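# Lift the snips and hold them in the shown orientation

## Task

Pick up the snips with the gripper and keep them motionless in the air above the mat, oriented like the reference image named manual. Only the fingers may touch them, nothing may be left toppled, and you must call finished_scene yourself while still holding them.

## Robot and tools

Robot: a single arm with one two-finger gripper. The fingers extend along the gripper's +z axis and close along its y axis. end_effector_position is the point midway between the finger pads, roughly 1 cm short of the fingertips.

Frames: every reported pose, velocity, target and camera pose is in the arm's base frame. In the scene frame that base sits at (0, 0, +0.093) m, slightly tilted (its up direction is about (-0.031, -0.004, +1.000)); the scene origin is on the tabletop under the base, +z up, +y to the left looking along +x. Offsets you command are not in the base frame: they run along the current Hand target's own axes.

execute_actions(actions, cameras): actions is a list of actions. Each action is a table of 1 to 15 rows, one row per 1/30 s step; a short table repeats its final row to fill 15 steps, and each action lasts 0.5 s. There is one arm, so each row is one list of 7 numbers, each in [-1, 1]: dx, dy, dz, rx, ry, rz, opening. dx to rz are an offset, not a pose: they are measured from the Hand target as it stood when that action began, so rows inside one action do not add up, but sending the same offset in the next action moves further. Scale: 1.0 equals 0.6 m for dx, dy, dz and 180 degrees for the rotation vector rx, ry, rz. opening is absolute: +1 fully open (0.094 m), -1 closed. Writing 0 there is a real command, so repeat the current opening to keep it. cameras: list of names, ["all"], or []; by default images come only with an empty actions list.

move(target, speed, blend, opening_speed, grip_force, blocking, cameras): target is one 7-number row in the same layout and scale, or a list of up to 15 such rows; every row is an offset from the same starting Hand target, not from the previous row. speed is the top path speed in m/s, 0.002 to 2.9 (default 0.25), rotation capped at twice that in rad/s; one value or one per target. blend in metres rounds corners at intermediate targets (0 means stop at each). opening_speed sets how fast the opening changes, in units of the -1..+1 scale per second, at least 0.2; use it to close gently. grip_force is the per-pad force limit in newtons, 10 to 50, and stays set; lower values close much slower. blocking=false returns after about 0.5 s while the move continues. The result adds a move: line: done (settled within 10 mm and 2 degrees), off_target, moving, held or fault, plus limits such as paced (pose clipped) or held (steps withheld). done does not prove the gripper is free of contact.

wait(seconds 0 to 10): lets time pass while the last command holds; a running move keeps going. stop(): brakes a running move. zoom_image(camera, region): camera is cam_head_left, cam_head_right or cam_wrist; region is [x0, y0, x1, y1] in pixels from the top-left, at most 504 by 504, taken from that camera's newest image. show_instructions(): shows the reference image. finished_scene(scene): ends the scene for good; pass the current scene's number.

Reading results: end_effector_position (m) and end_effector_quat_wxyz give the hand pose in the base frame, possibly a few cm off. Hand target is the last commanded pose after clipping; the next offsets start from it. The gripper often rests short of it; an all-zero action re-requests it, and any remaining gap should be sent as an offset. grip_measured is the measured finger opening on the -1..+1 scale; the last Joint positions entry is the opening in metres. When squeezing a rigid part it reads somewhat below the part's width, so a stable reading while closed is the sign of a grasp. Joint velocities reading within noise means the arm is still. Joint torques include gravity and offsets, so they are rough contact cues. Tool commands lists the present commands. A MOTOR HOT line warns of heating; at 90 C the arm folds and stops for the rest of the scene.

Motion limits: each step, commanded orientation is clipped to within 40 degrees of the measured one, so large turns need several steps. Friction and load can leave the hand a few cm off target. Joint ranges (rad): waist -2.618 to 3.054, shoulder 0 to 3.142, elbow 0 to 3.142, wrist pitch -1.571 to 1.571, wrist yaw -1.571 to 1.571, wrist roll -2.094 to 2.094.

Cameras: cam_head_left and cam_head_right on a fixed stand, and cam_wrist on the hand, each 896x504, with calibration given per camera.

Suggested order: view the scene and reference, approach above the target object open, descend slowly, close (slowly if needed), lift clear of the mat, rotate to match the picture, confirm stillness, then finish.

Avoid: fast moves into the table or objects, paths near the arm's base (go around it), pressing against things (command back past the gripper to release), releasing or dropping the held object, knocking objects over or off the table, and long holds with the arm stretched out, which heat the motors. Small external nudges to loose objects can happen.

Each tool is called after "Emit:" by a JSON object that holds its "name" and its "arguments", one argument or row to a line.

Reference images:

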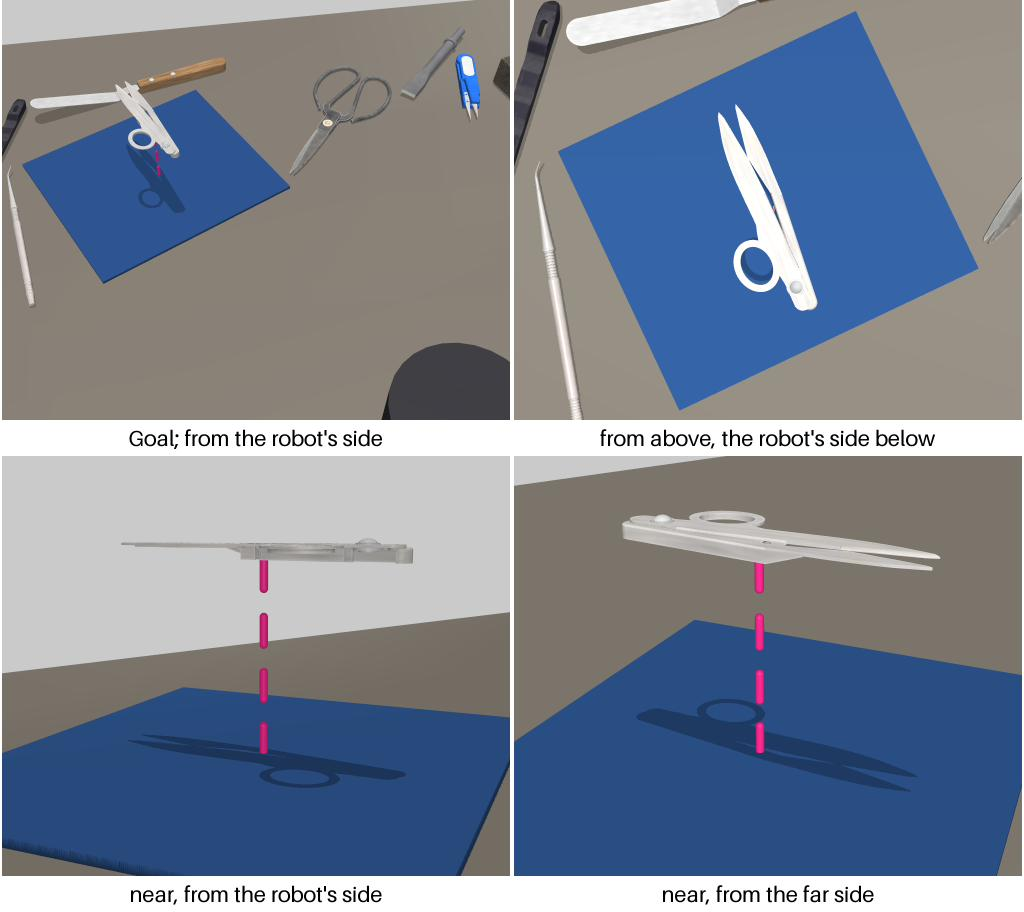

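## Session

Emit:
{"name": "execute_actions", "arguments": {
  "actions": []
}}

Scene clock: 0.00 s.
end_effector_position=(+0.3944, +0.0380, +0.1049) grip_measured=+1.000 end_effector_quat_wxyz=(+0.583, -0.089, +0.805, +0.064)
Joint positions: [-0.001 1.513 0.368 0.819 -0.209 -0.071 0.094]
Joint velocities: within noise
Joint torques (N m): no reading
Heat: 47 °C.
Hand target: +0.3970, +0.0382, +0.1121; +0.591, -0.090, +0.799, +0.063
Tool commands: gripper/opening=+1.0

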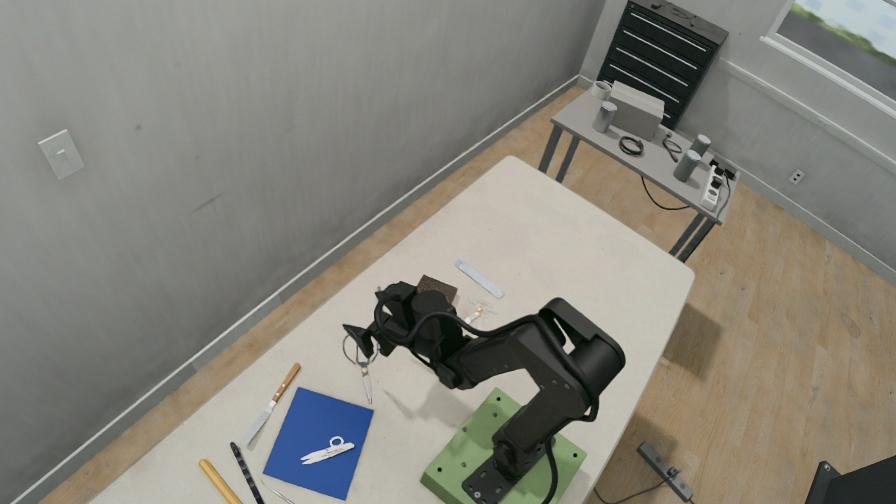

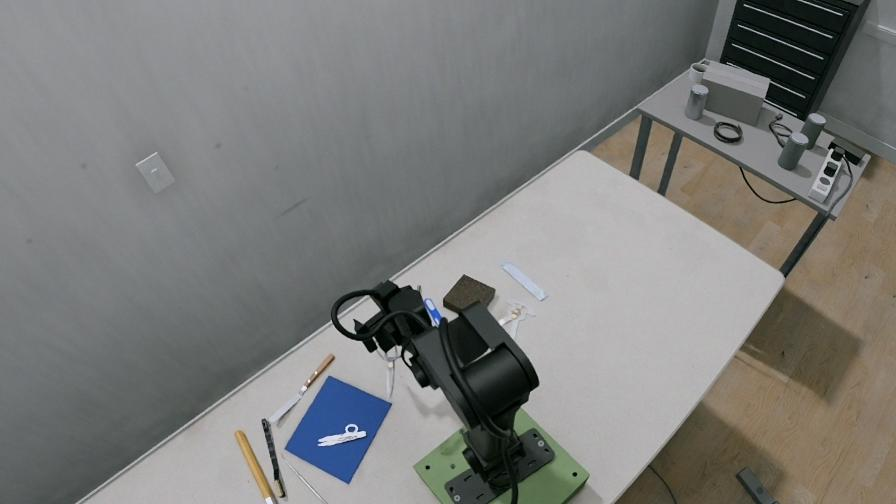

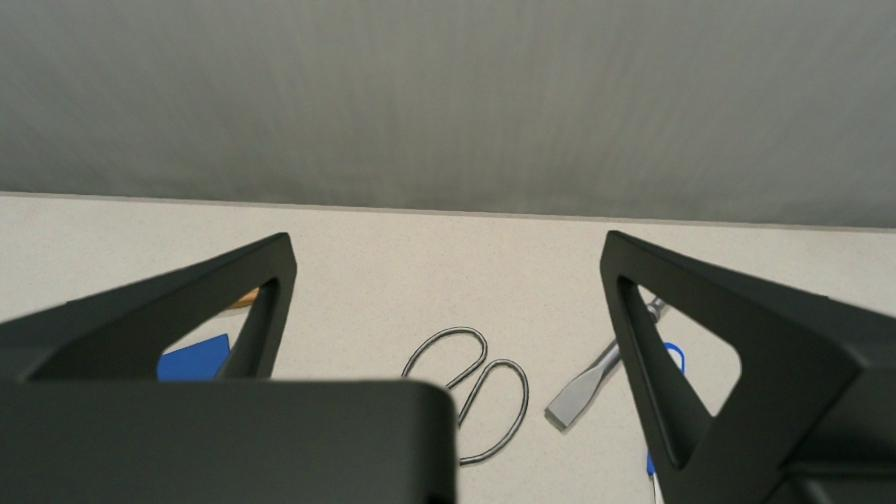

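Emit:
{"name": "zoom_image", "arguments": {
  "camera": "cam_head_left",
  "region": [250, 380, 390, 504]
}}

Emit:
{"name": "zoom_image", "arguments": {
  "camera": "cam_head_right",
  "region": [260, 360, 410, 500]
}}

Scaled by 3.600 from the camera's 896x504 image, which has a finer 1280x720 frame.

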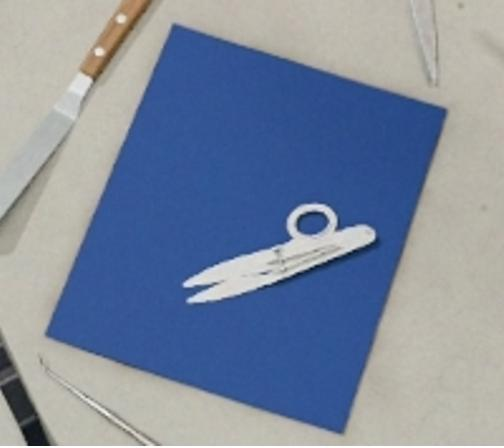

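Scaled by 3.360 from the camera's 896x504 image, which has a finer 1280x720 frame.

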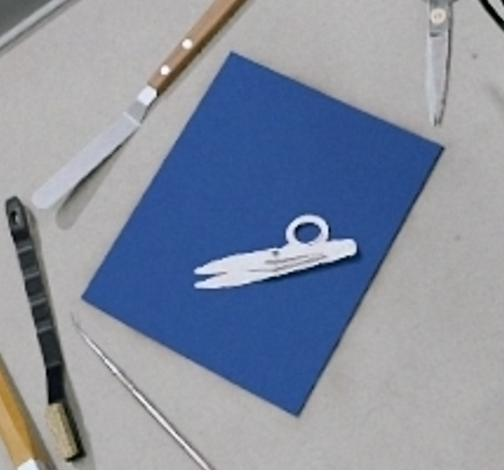

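Emit:
{"name": "move", "arguments": {
  "target": [0.061,0.36,-0.138,0.117,0.3936,0.1617,1],
  "speed": 0.5,
  "cameras": ["all"]
}}

Scene clock: 8.97 s.
end_effector_position=(+0.2596, +0.2270, +0.0994) grip_measured=+1.000 end_effector_quat_wxyz=(+0.002, +0.177, +0.984, +0.003)
Joint positions: [0.715 1.846 1.516 -1.232 -0.001 1.071 0.094]
Joint torques (N m): [0.23 -5.91 8.55 0.09 -0.03 0.08]
Heat: 48 °C.
Hand target: +0.2620, +0.2292, +0.1002; +0.000, +0.182, +0.983, +0.000
Off the commanded pose: 0.003 m, 1 deg.
move: done
camera_calibration:
cam_wrist: T_world_to_cam=[[-0.37822, -0.925547, 0.0176593, 0.305819], [-0.725692, 0.308286, 0.615086, 0.0573263], [-0.574735, 0.219822, -0.788263, 0.304186], [0, 0, 0, 1]] pos_world=[0.332095, 0.19851, 0.199117]

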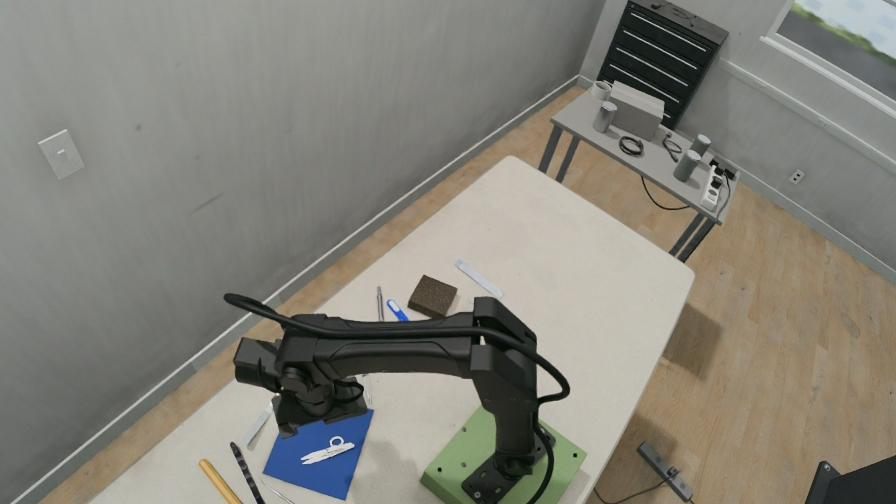

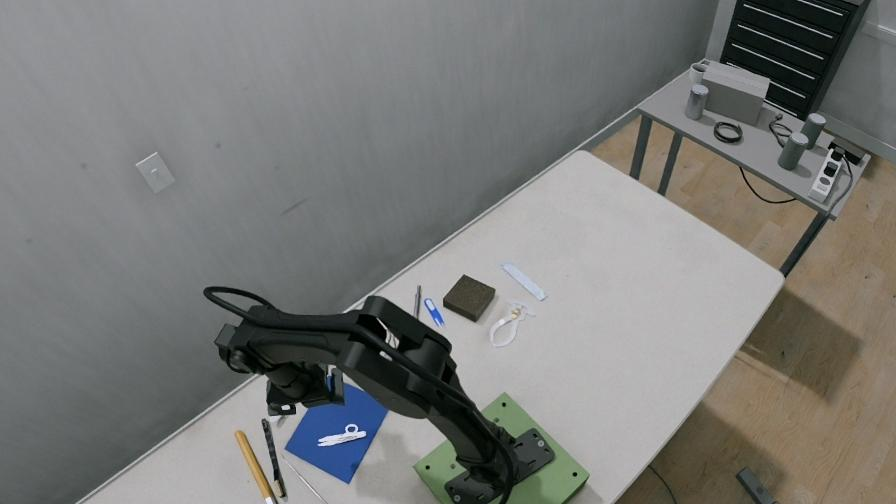

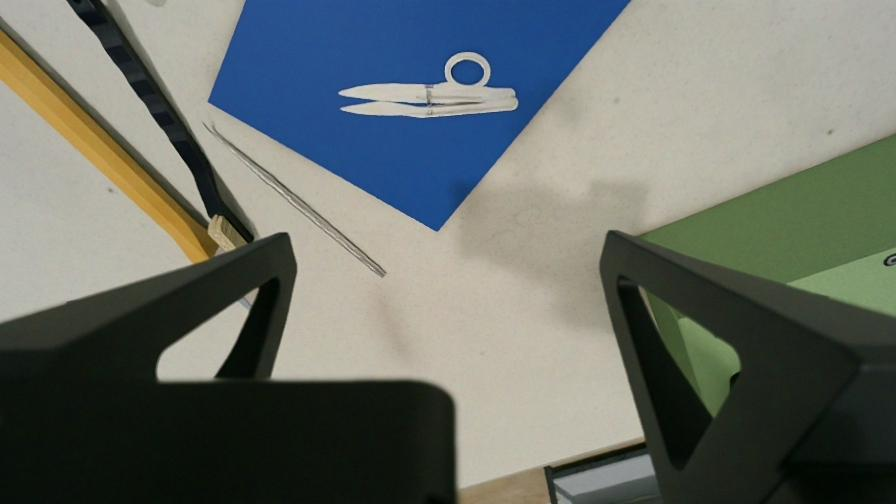

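Emit:
{"name": "move", "arguments": {
  "target": [0.0,-0.02,0.2,0,0,0,1],
  "cameras": ["cam_wrist"]
}}

Emit:
{"name": "zoom_image", "arguments": {
  "camera": "cam_wrist",
  "region": [250, 100, 650, 325]
}}

Scene clock: 11.07 s.
end_effector_position=(+0.2557, +0.2190, -0.0148) grip_measured=+1.000 end_effector_quat_wxyz=(+0.000, +0.183, +0.983, +0.001)
Joint positions: [0.705 1.955 1.184 -0.799 -0.001 1.072 0.094]
Joint torques (N m): [-0.35 -6.42 5.19 0.31 -0.01 -0.11]
Heat: 48 °C.
Hand target: +0.2577, +0.2181, -0.0198; +0.000, +0.182, +0.983, +0.000
Off the commanded pose: 0.005 m, 0 deg.
move: done
camera_calibration:
cam_wrist: T_world_to_cam=[[-0.388378, -0.921211, 0.023107, 0.300698], [-0.718837, 0.318557, 0.617896, 0.123151], [-0.576573, 0.223367, -0.78592, 0.213454], [0, 0, 0, 1]] pos_world=[0.328382, 0.190097, 0.0847149]
Images, in order (width x height): cam_wrist 896x504.

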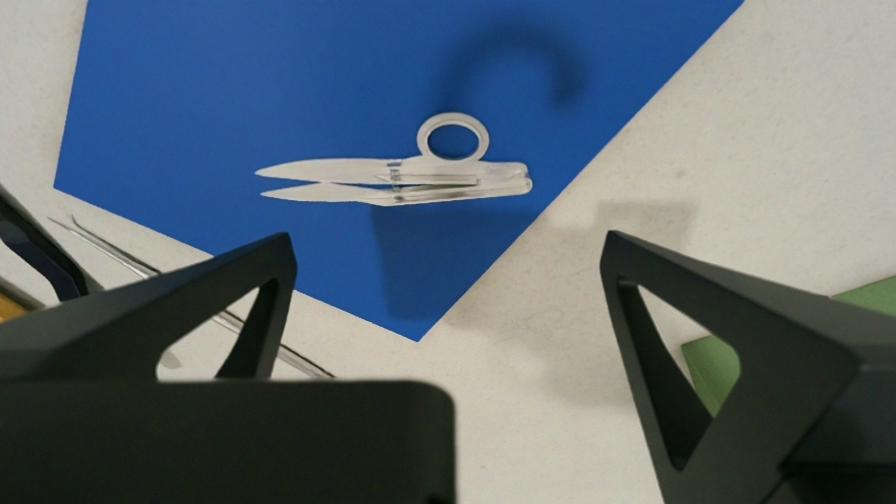

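Scaled by 1.260 from the camera's 896x504 image, which has a finer 1280x720 frame.

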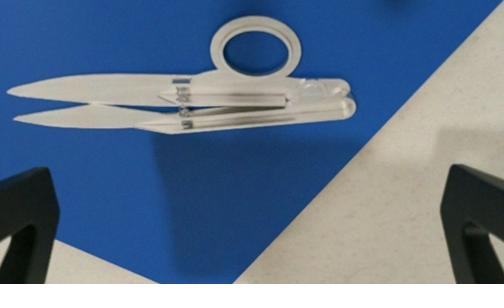

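Emit:
{"name": "move", "arguments": {
  "target": [-0.0133,-0.008,0.067,0,0,0,0.2],
  "speed": 0.1,
  "cameras": ["cam_wrist"]
}}

Emit:
{"name": "zoom_image", "arguments": {
  "camera": "cam_wrist",
  "region": [250, 130, 650, 355]
}}

Scene clock: 12.60 s.
end_effector_position=(+0.2634, +0.2131, -0.0533) grip_measured=+0.202 end_effector_quat_wxyz=(+0.002, +0.184, +0.983, +0.003)
Joint positions: [0.676 2.041 1.129 -0.652 -0.002 1.046 0.056]
Joint torques (N m): [-0.28 -6.43 4.66 0.31 0 -0.12]
Heat: 48 °C.
Hand target: +0.2634, +0.2108, -0.0600; +0.000, +0.182, +0.983, +0.000
Off the commanded pose: 0.007 m, 1 deg.
move: done
camera_calibration:
cam_wrist: T_world_to_cam=[[-0.391302, -0.920095, 0.0175346, 0.299293], [-0.720693, 0.318236, 0.615896, 0.154857], [-0.572263, 0.228364, -0.787633, 0.186559], [0, 0, 0, 1]] pos_world=[0.335479, 0.183494, 0.0463158]
Images, in order (width x height): cam_wrist 896x504.

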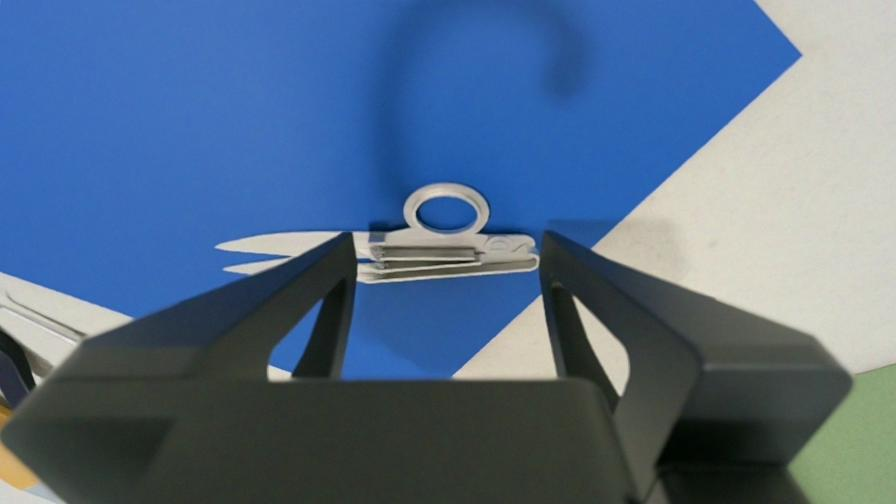

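Scaled by 1.260 from the camera's 896x504 image, which has a finer 1280x720 frame.

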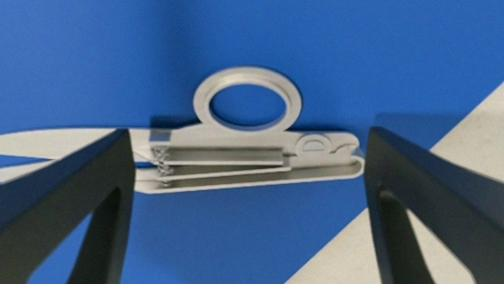

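Emit:
{"name": "move", "arguments": {
  "target": [0,0,0.024,0,0,0,0.1],
  "speed": 0.05,
  "cameras": ["cam_wrist"]
}}

Emit:
{"name": "zoom_image", "arguments": {
  "camera": "cam_wrist",
  "region": [250, 130, 650, 355]
}}

Scene clock: 13.97 s.
end_effector_position=(+0.2646, +0.2140, -0.0664) grip_measured=+0.102 end_effector_quat_wxyz=(+0.003, +0.184, +0.983, +0.005)
Joint positions: [0.676 2.074 1.117 -0.601 -0.002 1.046 0.052]
Joint torques (N m): [-0.27 -6.32 4.3 0.32 0 -0.08]
Heat: 47 °C.
Hand target: +0.2634, +0.2107, -0.0744; +0.000, +0.182, +0.983, +0.000
Off the commanded pose: 0.009 m, 1 deg.
move: done
camera_calibration:
cam_wrist: T_world_to_cam=[[-0.391311, -0.920159, 0.013502, 0.300666], [-0.722909, 0.31644, 0.614222, 0.16436], [-0.569455, 0.230591, -0.789018, 0.175446], [0, 0, 0, 1]] pos_world=[0.336379, 0.184194, 0.0334168]
Images, in order (width x height): cam_wrist 896x504.

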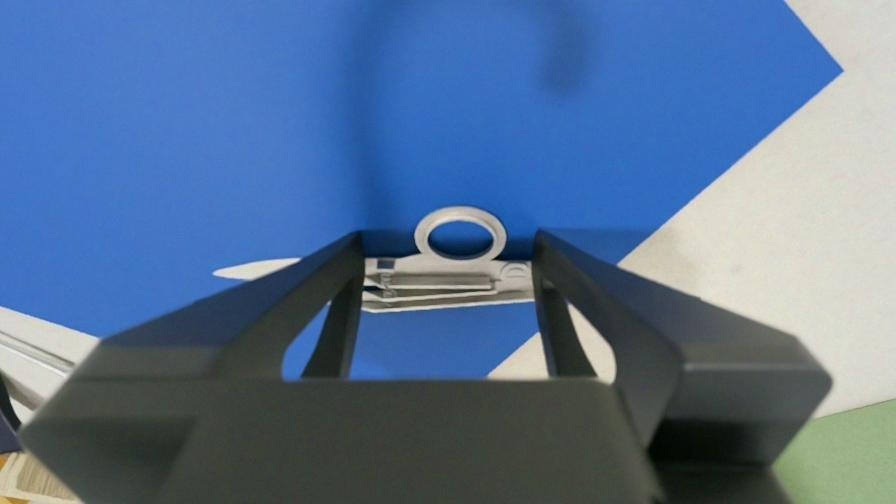

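Scaled by 1.260 from the camera's 896x504 image, which has a finer 1280x720 frame.

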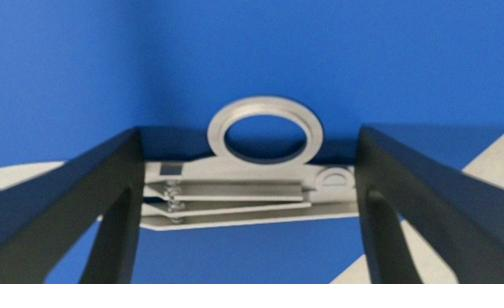

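Emit:
{"name": "move", "arguments": {
  "target": [0,-0.0078,0.011,0,0,0,0.1],
  "speed": 0.04,
  "cameras": ["cam_wrist"]
}}

Emit:
{"name": "zoom_image", "arguments": {
  "camera": "cam_wrist",
  "region": [250, 130, 650, 355]
}}

Scene clock: 14.97 s.
end_effector_position=(+0.2646, +0.2136, -0.0688) grip_measured=+0.102 end_effector_quat_wxyz=(+0.002, +0.182, +0.983, +0.011)
Joint positions: [0.671 2.074 1.104 -0.581 -0.011 1.038 0.052]
Joint torques (N m): [-0.36 -5.91 3.33 0.44 0.08 -0.07]
Heat: 47 °C.
Hand target: +0.2618, +0.2064, -0.0810; +0.000, +0.182, +0.983, +0.000
Off the commanded pose: 0.014 m, 1 deg.
move: off_target
camera_calibration:
cam_wrist: T_world_to_cam=[[-0.388369, -0.921501, 0.00245369, 0.299015], [-0.724157, 0.306843, 0.617612, 0.16854], [-0.569883, 0.238085, -0.786479, 0.172325], [0, 0, 0, 1]] pos_world=[0.336383, 0.182799, 0.0307043]
Images, in order (width x height): cam_wrist 896x504.

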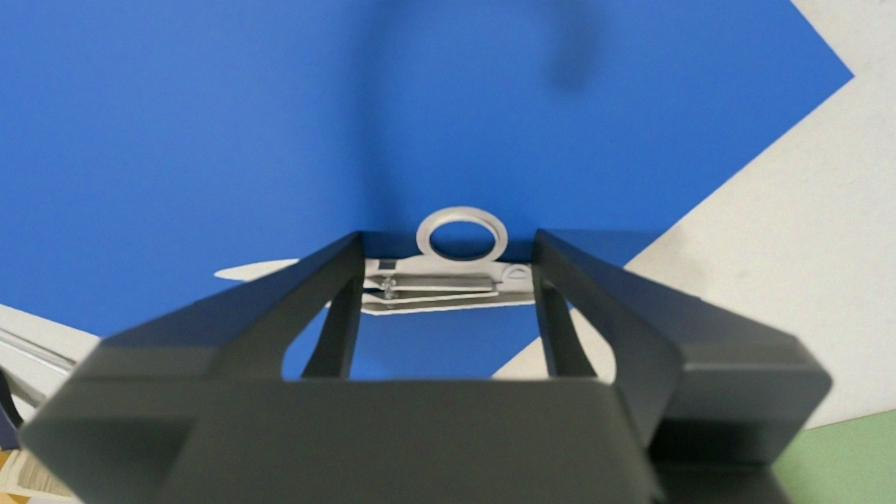

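Scaled by 1.260 from the camera's 896x504 image, which has a finer 1280x720 frame.

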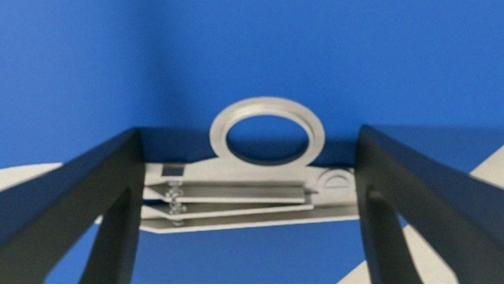

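Emit:
{"name": "move", "arguments": {
  "target": [0,0.0,-0.008,0,0,0,-0.7],
  "speed": 0.04,
  "opening_speed": 0.6,
  "cameras": ["cam_wrist"]
}}

Emit:
{"name": "zoom_image", "arguments": {
  "camera": "cam_wrist",
  "region": [250, 130, 650, 355]
}}

Scene clock: 16.77 s.
end_effector_position=(+0.2656, +0.2149, -0.0694) grip_measured=-0.527 end_effector_quat_wxyz=(+0.003, +0.182, +0.983, +0.016)
Joint positions: [0.669 2.074 1.101 -0.569 -0.015 1.036 0.022]
Joint torques (N m): [-0.14 -6.72 3.89 0.2 0.11 -0.09]
Heat: 47 °C.
Hand target: +0.2618, +0.2065, -0.0762; +0.000, +0.182, +0.983, +0.000
Off the commanded pose: 0.012 m, 2 deg.
move: off_target
camera_calibration:
cam_wrist: T_world_to_cam=[[-0.388281, -0.921514, -0.00710393, 0.299919], [-0.726494, 0.301348, 0.617572, 0.171032], [-0.566961, 0.244953, -0.786482, 0.169989], [0, 0, 0, 1]] pos_world=[0.337083, 0.1832, 0.030199]
Images, in order (width x height): cam_wrist 896x504.

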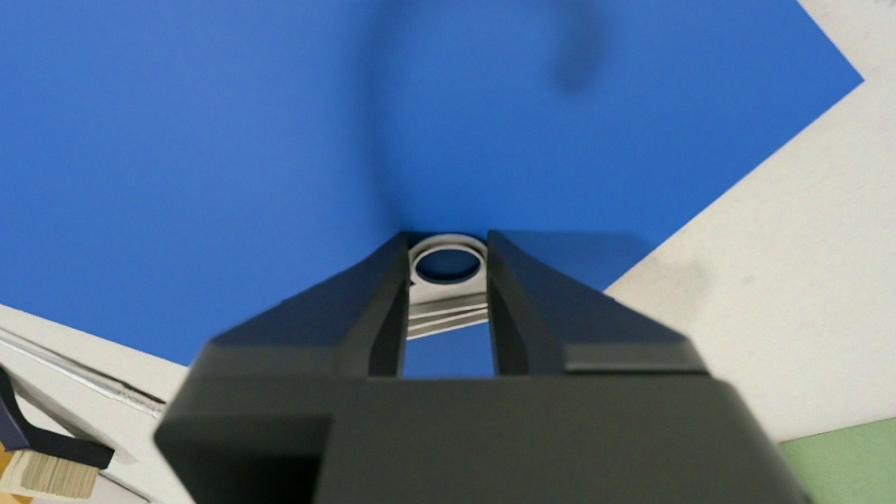

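Scaled by 1.260 from the camera's 896x504 image, which has a finer 1280x720 frame.

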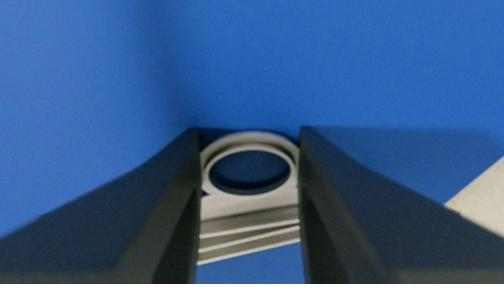

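Emit:
{"name": "move", "arguments": {
  "target": [0,0,-0.42,0,0,0,-0.8],
  "cameras": ["cam_wrist","cam_head_left"]
}}

Emit:
{"name": "zoom_image", "arguments": {
  "camera": "cam_wrist",
  "region": [250, 130, 650, 355]
}}

Scene clock: 18.87 s.
end_effector_position=(+0.2589, +0.2095, +0.1683) grip_measured=-0.529 end_effector_quat_wxyz=(-0.010, +0.183, +0.983, +0.001)
Joint positions: [0.669 1.831 1.771 -1.522 -0.015 1.036 0.022]
Joint torques (N m): [-0.2 -7.41 7.95 0.04 0.11 -0.08]
Heat: 47 °C.
Hand target: +0.2618, +0.2063, +0.1757; +0.000, +0.182, +0.983, +0.000
Off the commanded pose: 0.009 m, 1 deg.
move: done
camera_calibration:
cam_wrist: T_world_to_cam=[[-0.387974, -0.921246, 0.0279627, 0.288033], [-0.706867, 0.316886, 0.632394, 0.0101929], [-0.591451, 0.225586, -0.774142, 0.36271], [0, 0, 0, 1]] pos_world=[0.33348, 0.180297, 0.266289]
Images, in order (width x height): cam_head_left 896x504, cam_wrist 896x504.

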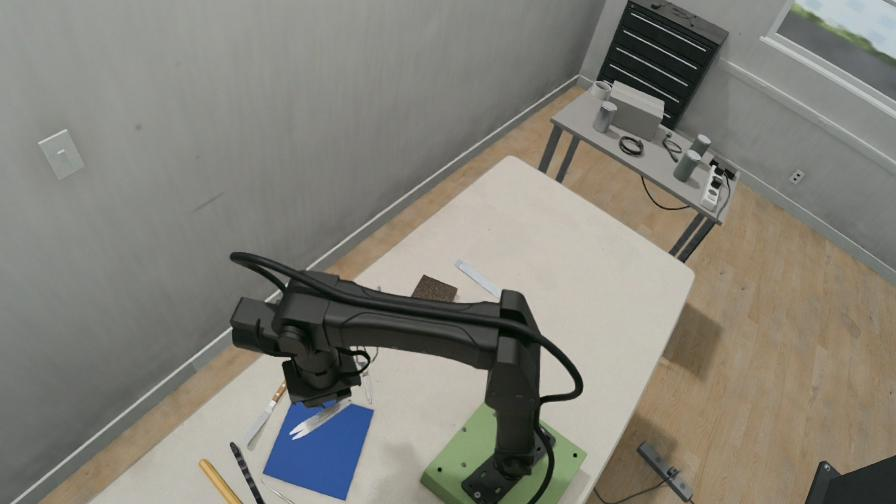

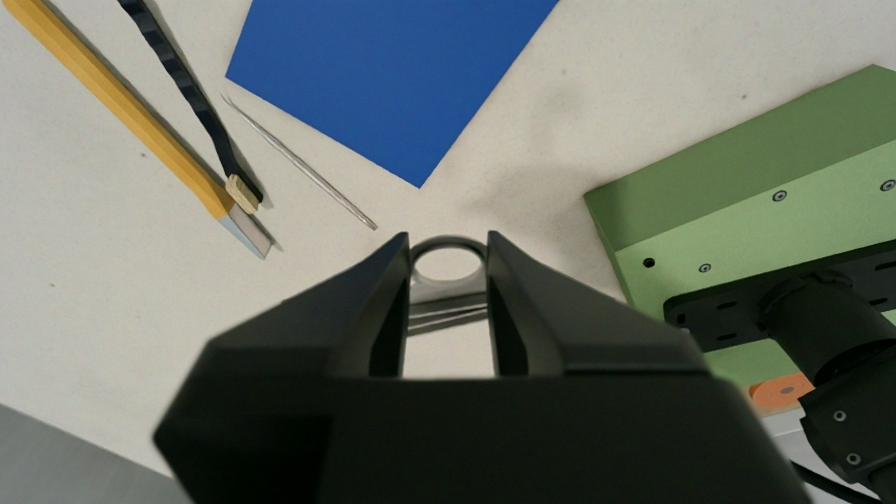

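Scaled by 1.260 from the camera's 896x504 image, which has a finer 1280x720 frame.

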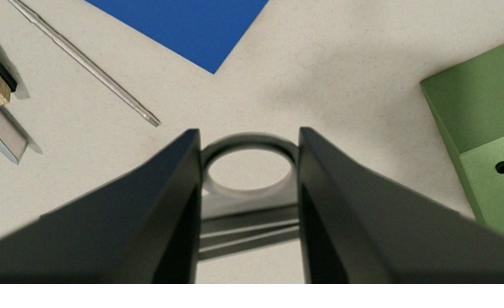

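Emit:
{"name": "move", "arguments": {
  "target": [0,0,0,0,0,-0.9,-0.8],
  "speed": 0.7
}}

Emit:
{"name": "move", "arguments": {
  "target": [
    [0.035,-0.197,-0.083,0.246,0.0435,0,-0.8],
    [0.049,-0.279,-0.283,0.4925,0.087,0,-0.8],
    [0.035,-0.197,-0.483,0.739,0.13,0,-0.8],
    [0.006,-0.033,-0.567,0.98,0.173,0,-0.8]
  ],
  "speed": 0.4,
  "blend": [0.05,0.05,0.05,0],
  "cameras": ["all"]
}}

Scene clock: 22.67 s.
end_effector_position=(+0.2622, +0.2050, +0.1683) grip_measured=-0.529 end_effector_quat_wxyz=(+0.009, +0.942, -0.336, +0.003)
Joint positions: [0.669 1.831 1.771 -1.523 0.015 -1.787 0.022]
Joint torques (N m): [-0.27 -7.53 7.95 0.06 -0.18 -0.14]
Heat: 46 °C.
Hand target: +0.2618, +0.2063, +0.1757; +0.000, +0.943, -0.333, +0.000
Off the commanded pose: 0.008 m, 1 deg.
move: done

Scene clock: 27.17 s.
end_effector_position=(+0.2846, +0.2311, +0.5083) grip_measured=-0.529 end_effector_quat_wxyz=(+0.829, -0.275, +0.095, -0.477)
Joint positions: [0.665 1.448 0.883 1.546 -0.029 -1.717 0.022]
Joint torques (N m): [-0.24 -6.31 5.96 0.9 0.13 0.11]
Heat: 46 °C.
Hand target: +0.2772, +0.2192, +0.5160; +0.870, -0.007, +0.003, -0.492
Off the commanded pose: 0.016 m, 33 deg.
joint sent to its limit — joint 4 (wrist pitch), upper limit. The joint targets are off in orientation, not in position.
move: off_target
camera_calibration:
cam_wrist: T_world_to_cam=[[-0.731333, -0.429746, 0.529594, 0.0375521], [0.185001, -0.872394, -0.452442, 0.378911], [0.65645, -0.23291, 0.717514, -0.371137], [0, 0, 0, 1]] pos_world=[0.200997, 0.260256, 0.417843]

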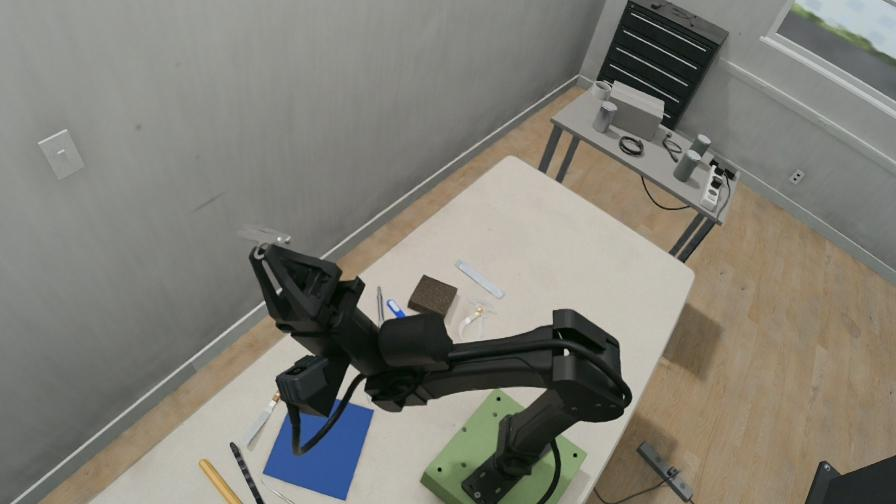

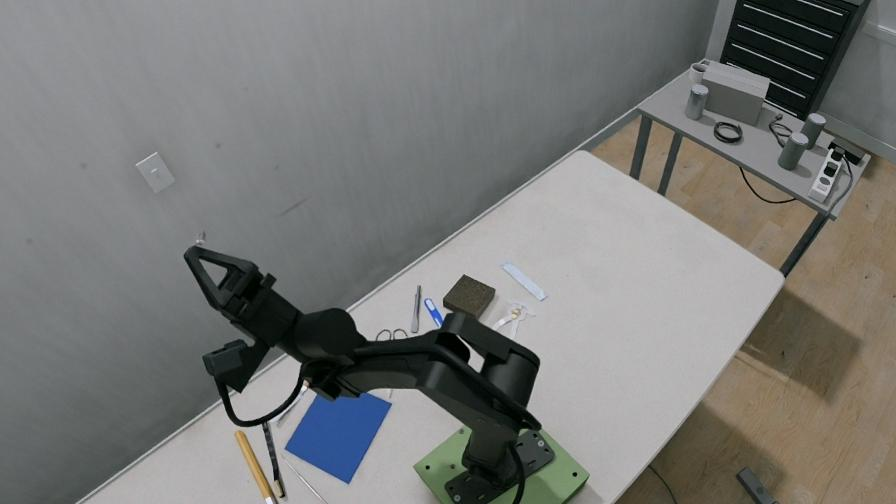

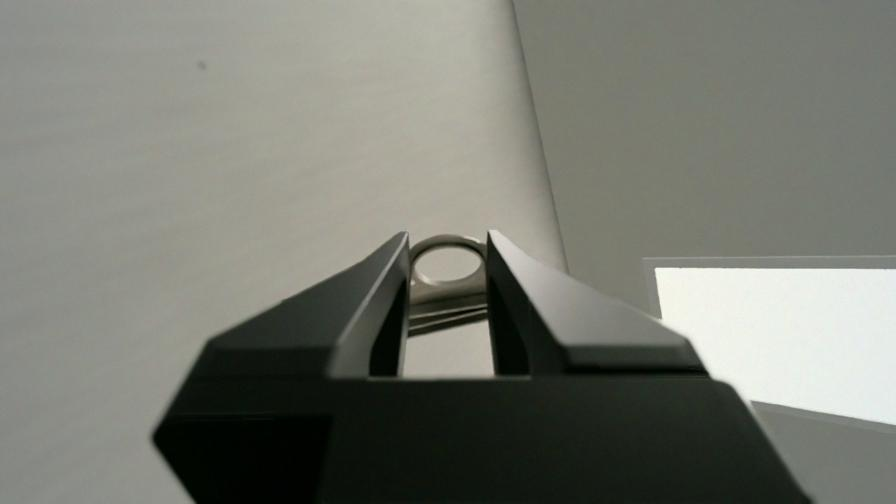

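Emit:
{"name": "move", "arguments": {
  "target": [-0.029,0.0075,0.3,0,0,0,-0.8],
  "cameras": ["all"]
}}

Emit:
{"name": "zoom_image", "arguments": {
  "camera": "cam_head_left",
  "region": [150, 90, 350, 290]
}}

Emit:
{"name": "zoom_image", "arguments": {
  "camera": "cam_head_right",
  "region": [60, 60, 260, 260]
}}

Scene clock: 29.73 s.
end_effector_position=(+0.2719, +0.2370, +0.6948) grip_measured=-0.529 end_effector_quat_wxyz=(+0.871, -0.011, -0.004, -0.491)
Joint positions: [0.707 1.944 2.025 1.471 -0.015 -1.733 0.022]
Joint torques (N m): [0.81 -6.27 7.92 -0.26 0.13 -0.11]
Heat: 46 °C.
Hand target: +0.2741, +0.2381, +0.6960; +0.870, -0.007, +0.003, -0.492
Off the commanded pose: 0.003 m, 1 deg.
move: done
camera_calibration:
cam_wrist: T_world_to_cam=[[-0.838137, -0.545399, -0.00817776, 0.362088], [0.438777, -0.665228, -0.604108, 0.458047], [0.324039, -0.509913, 0.796861, -0.394417], [0, 0, 0, 1]] pos_world=[0.230306, 0.30107, 0.593967]

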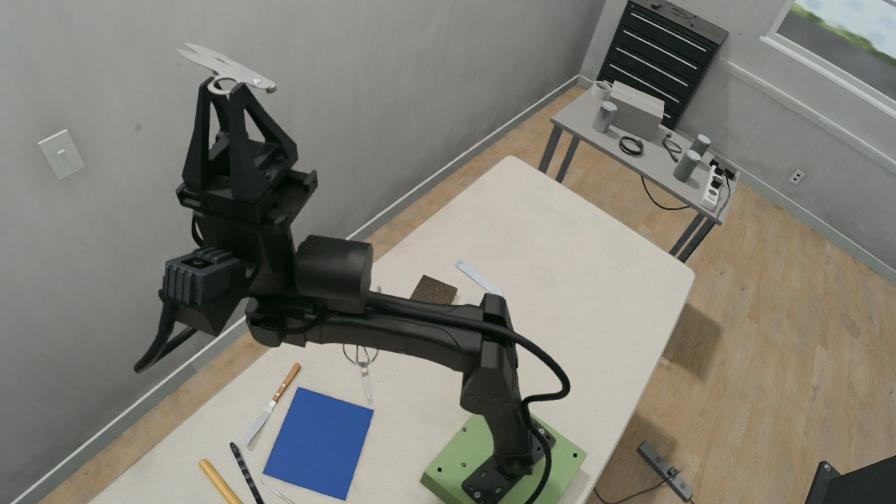

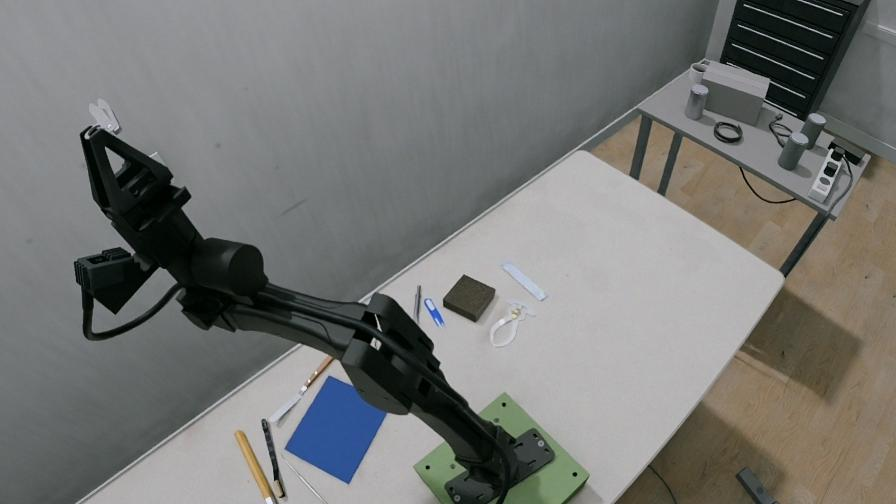

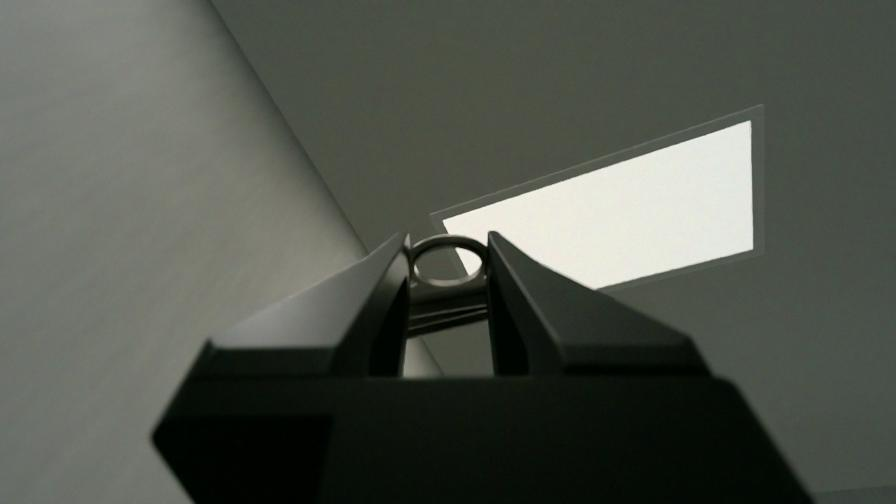

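Scaled by 2.520 from the camera's 896x504 image, which has a finer 1280x720 frame.

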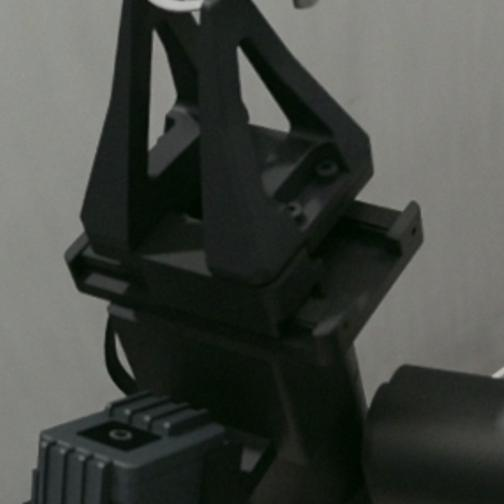

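Scaled by 2.520 from the camera's 896x504 image, which has a finer 1280x720 frame.

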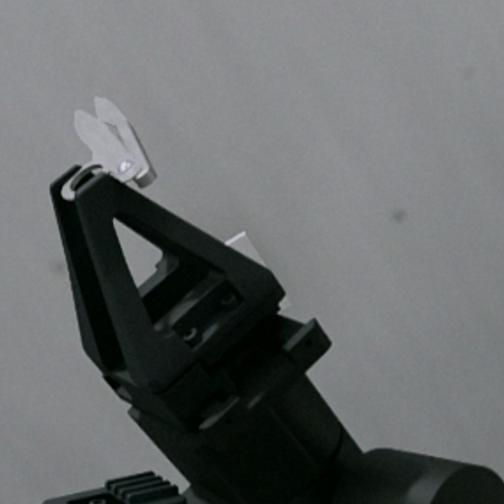

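Emit:
{"name": "move", "arguments": {
  "target": [0,0,0,0,0,0.085,-0.8],
  "cameras": ["cam_head_left","cam_head_right"]
}}

Emit:
{"name": "zoom_image", "arguments": {
  "camera": "cam_head_left",
  "region": [160, 20, 300, 110]
}}

Emit:
{"name": "zoom_image", "arguments": {
  "camera": "cam_head_right",
  "region": [60, 80, 150, 150]
}}

Scene clock: 33.50 s.
end_effector_position=(+0.2719, +0.2370, +0.6948) grip_measured=-0.529 end_effector_quat_wxyz=(+0.925, -0.012, -0.002, -0.380)
Joint positions: [0.707 1.944 2.025 1.471 -0.015 -1.486 0.022]
Joint torques (N m): [0.84 -6.24 7.86 -0.22 0.12 0.05]
Heat: 46 °C.
Hand target: +0.2741, +0.2381, +0.6960; +0.928, -0.006, +0.004, -0.372
Off the commanded pose: 0.003 m, 1 deg.
move: done
Images, in order (width x height): cam_head_left 896x504, cam_head_right 896x504.

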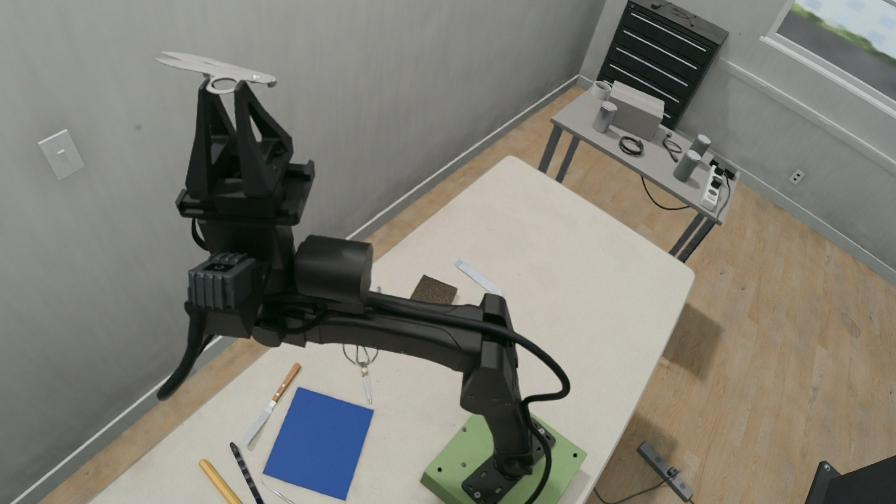

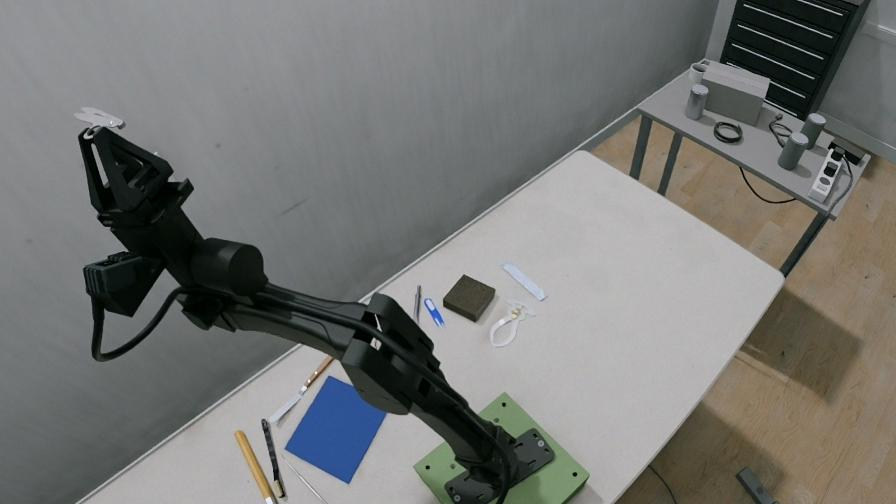

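Scaled by 3.600 from the camera's 896x504 image, which has a finer 1280x720 frame.

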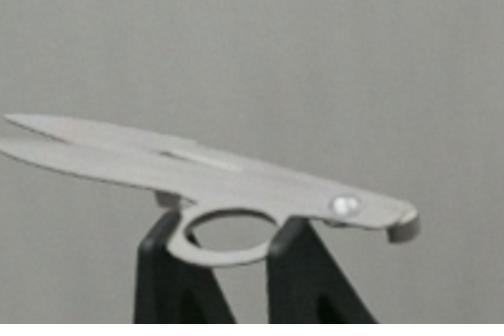

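Scaled by 5.600 from the camera's 896x504 image, which has a finer 1280x720 frame.

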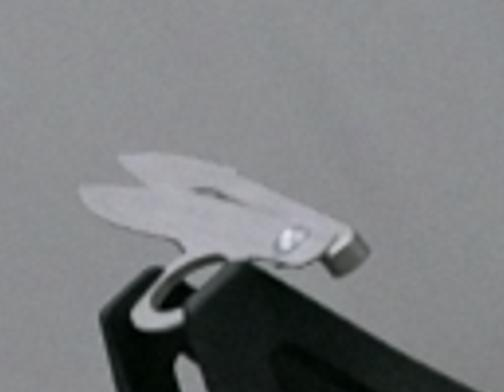

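Emit:
{"name": "finished_scene", "arguments": {
  "scene": 1
}}

The scene is finished: the task was done.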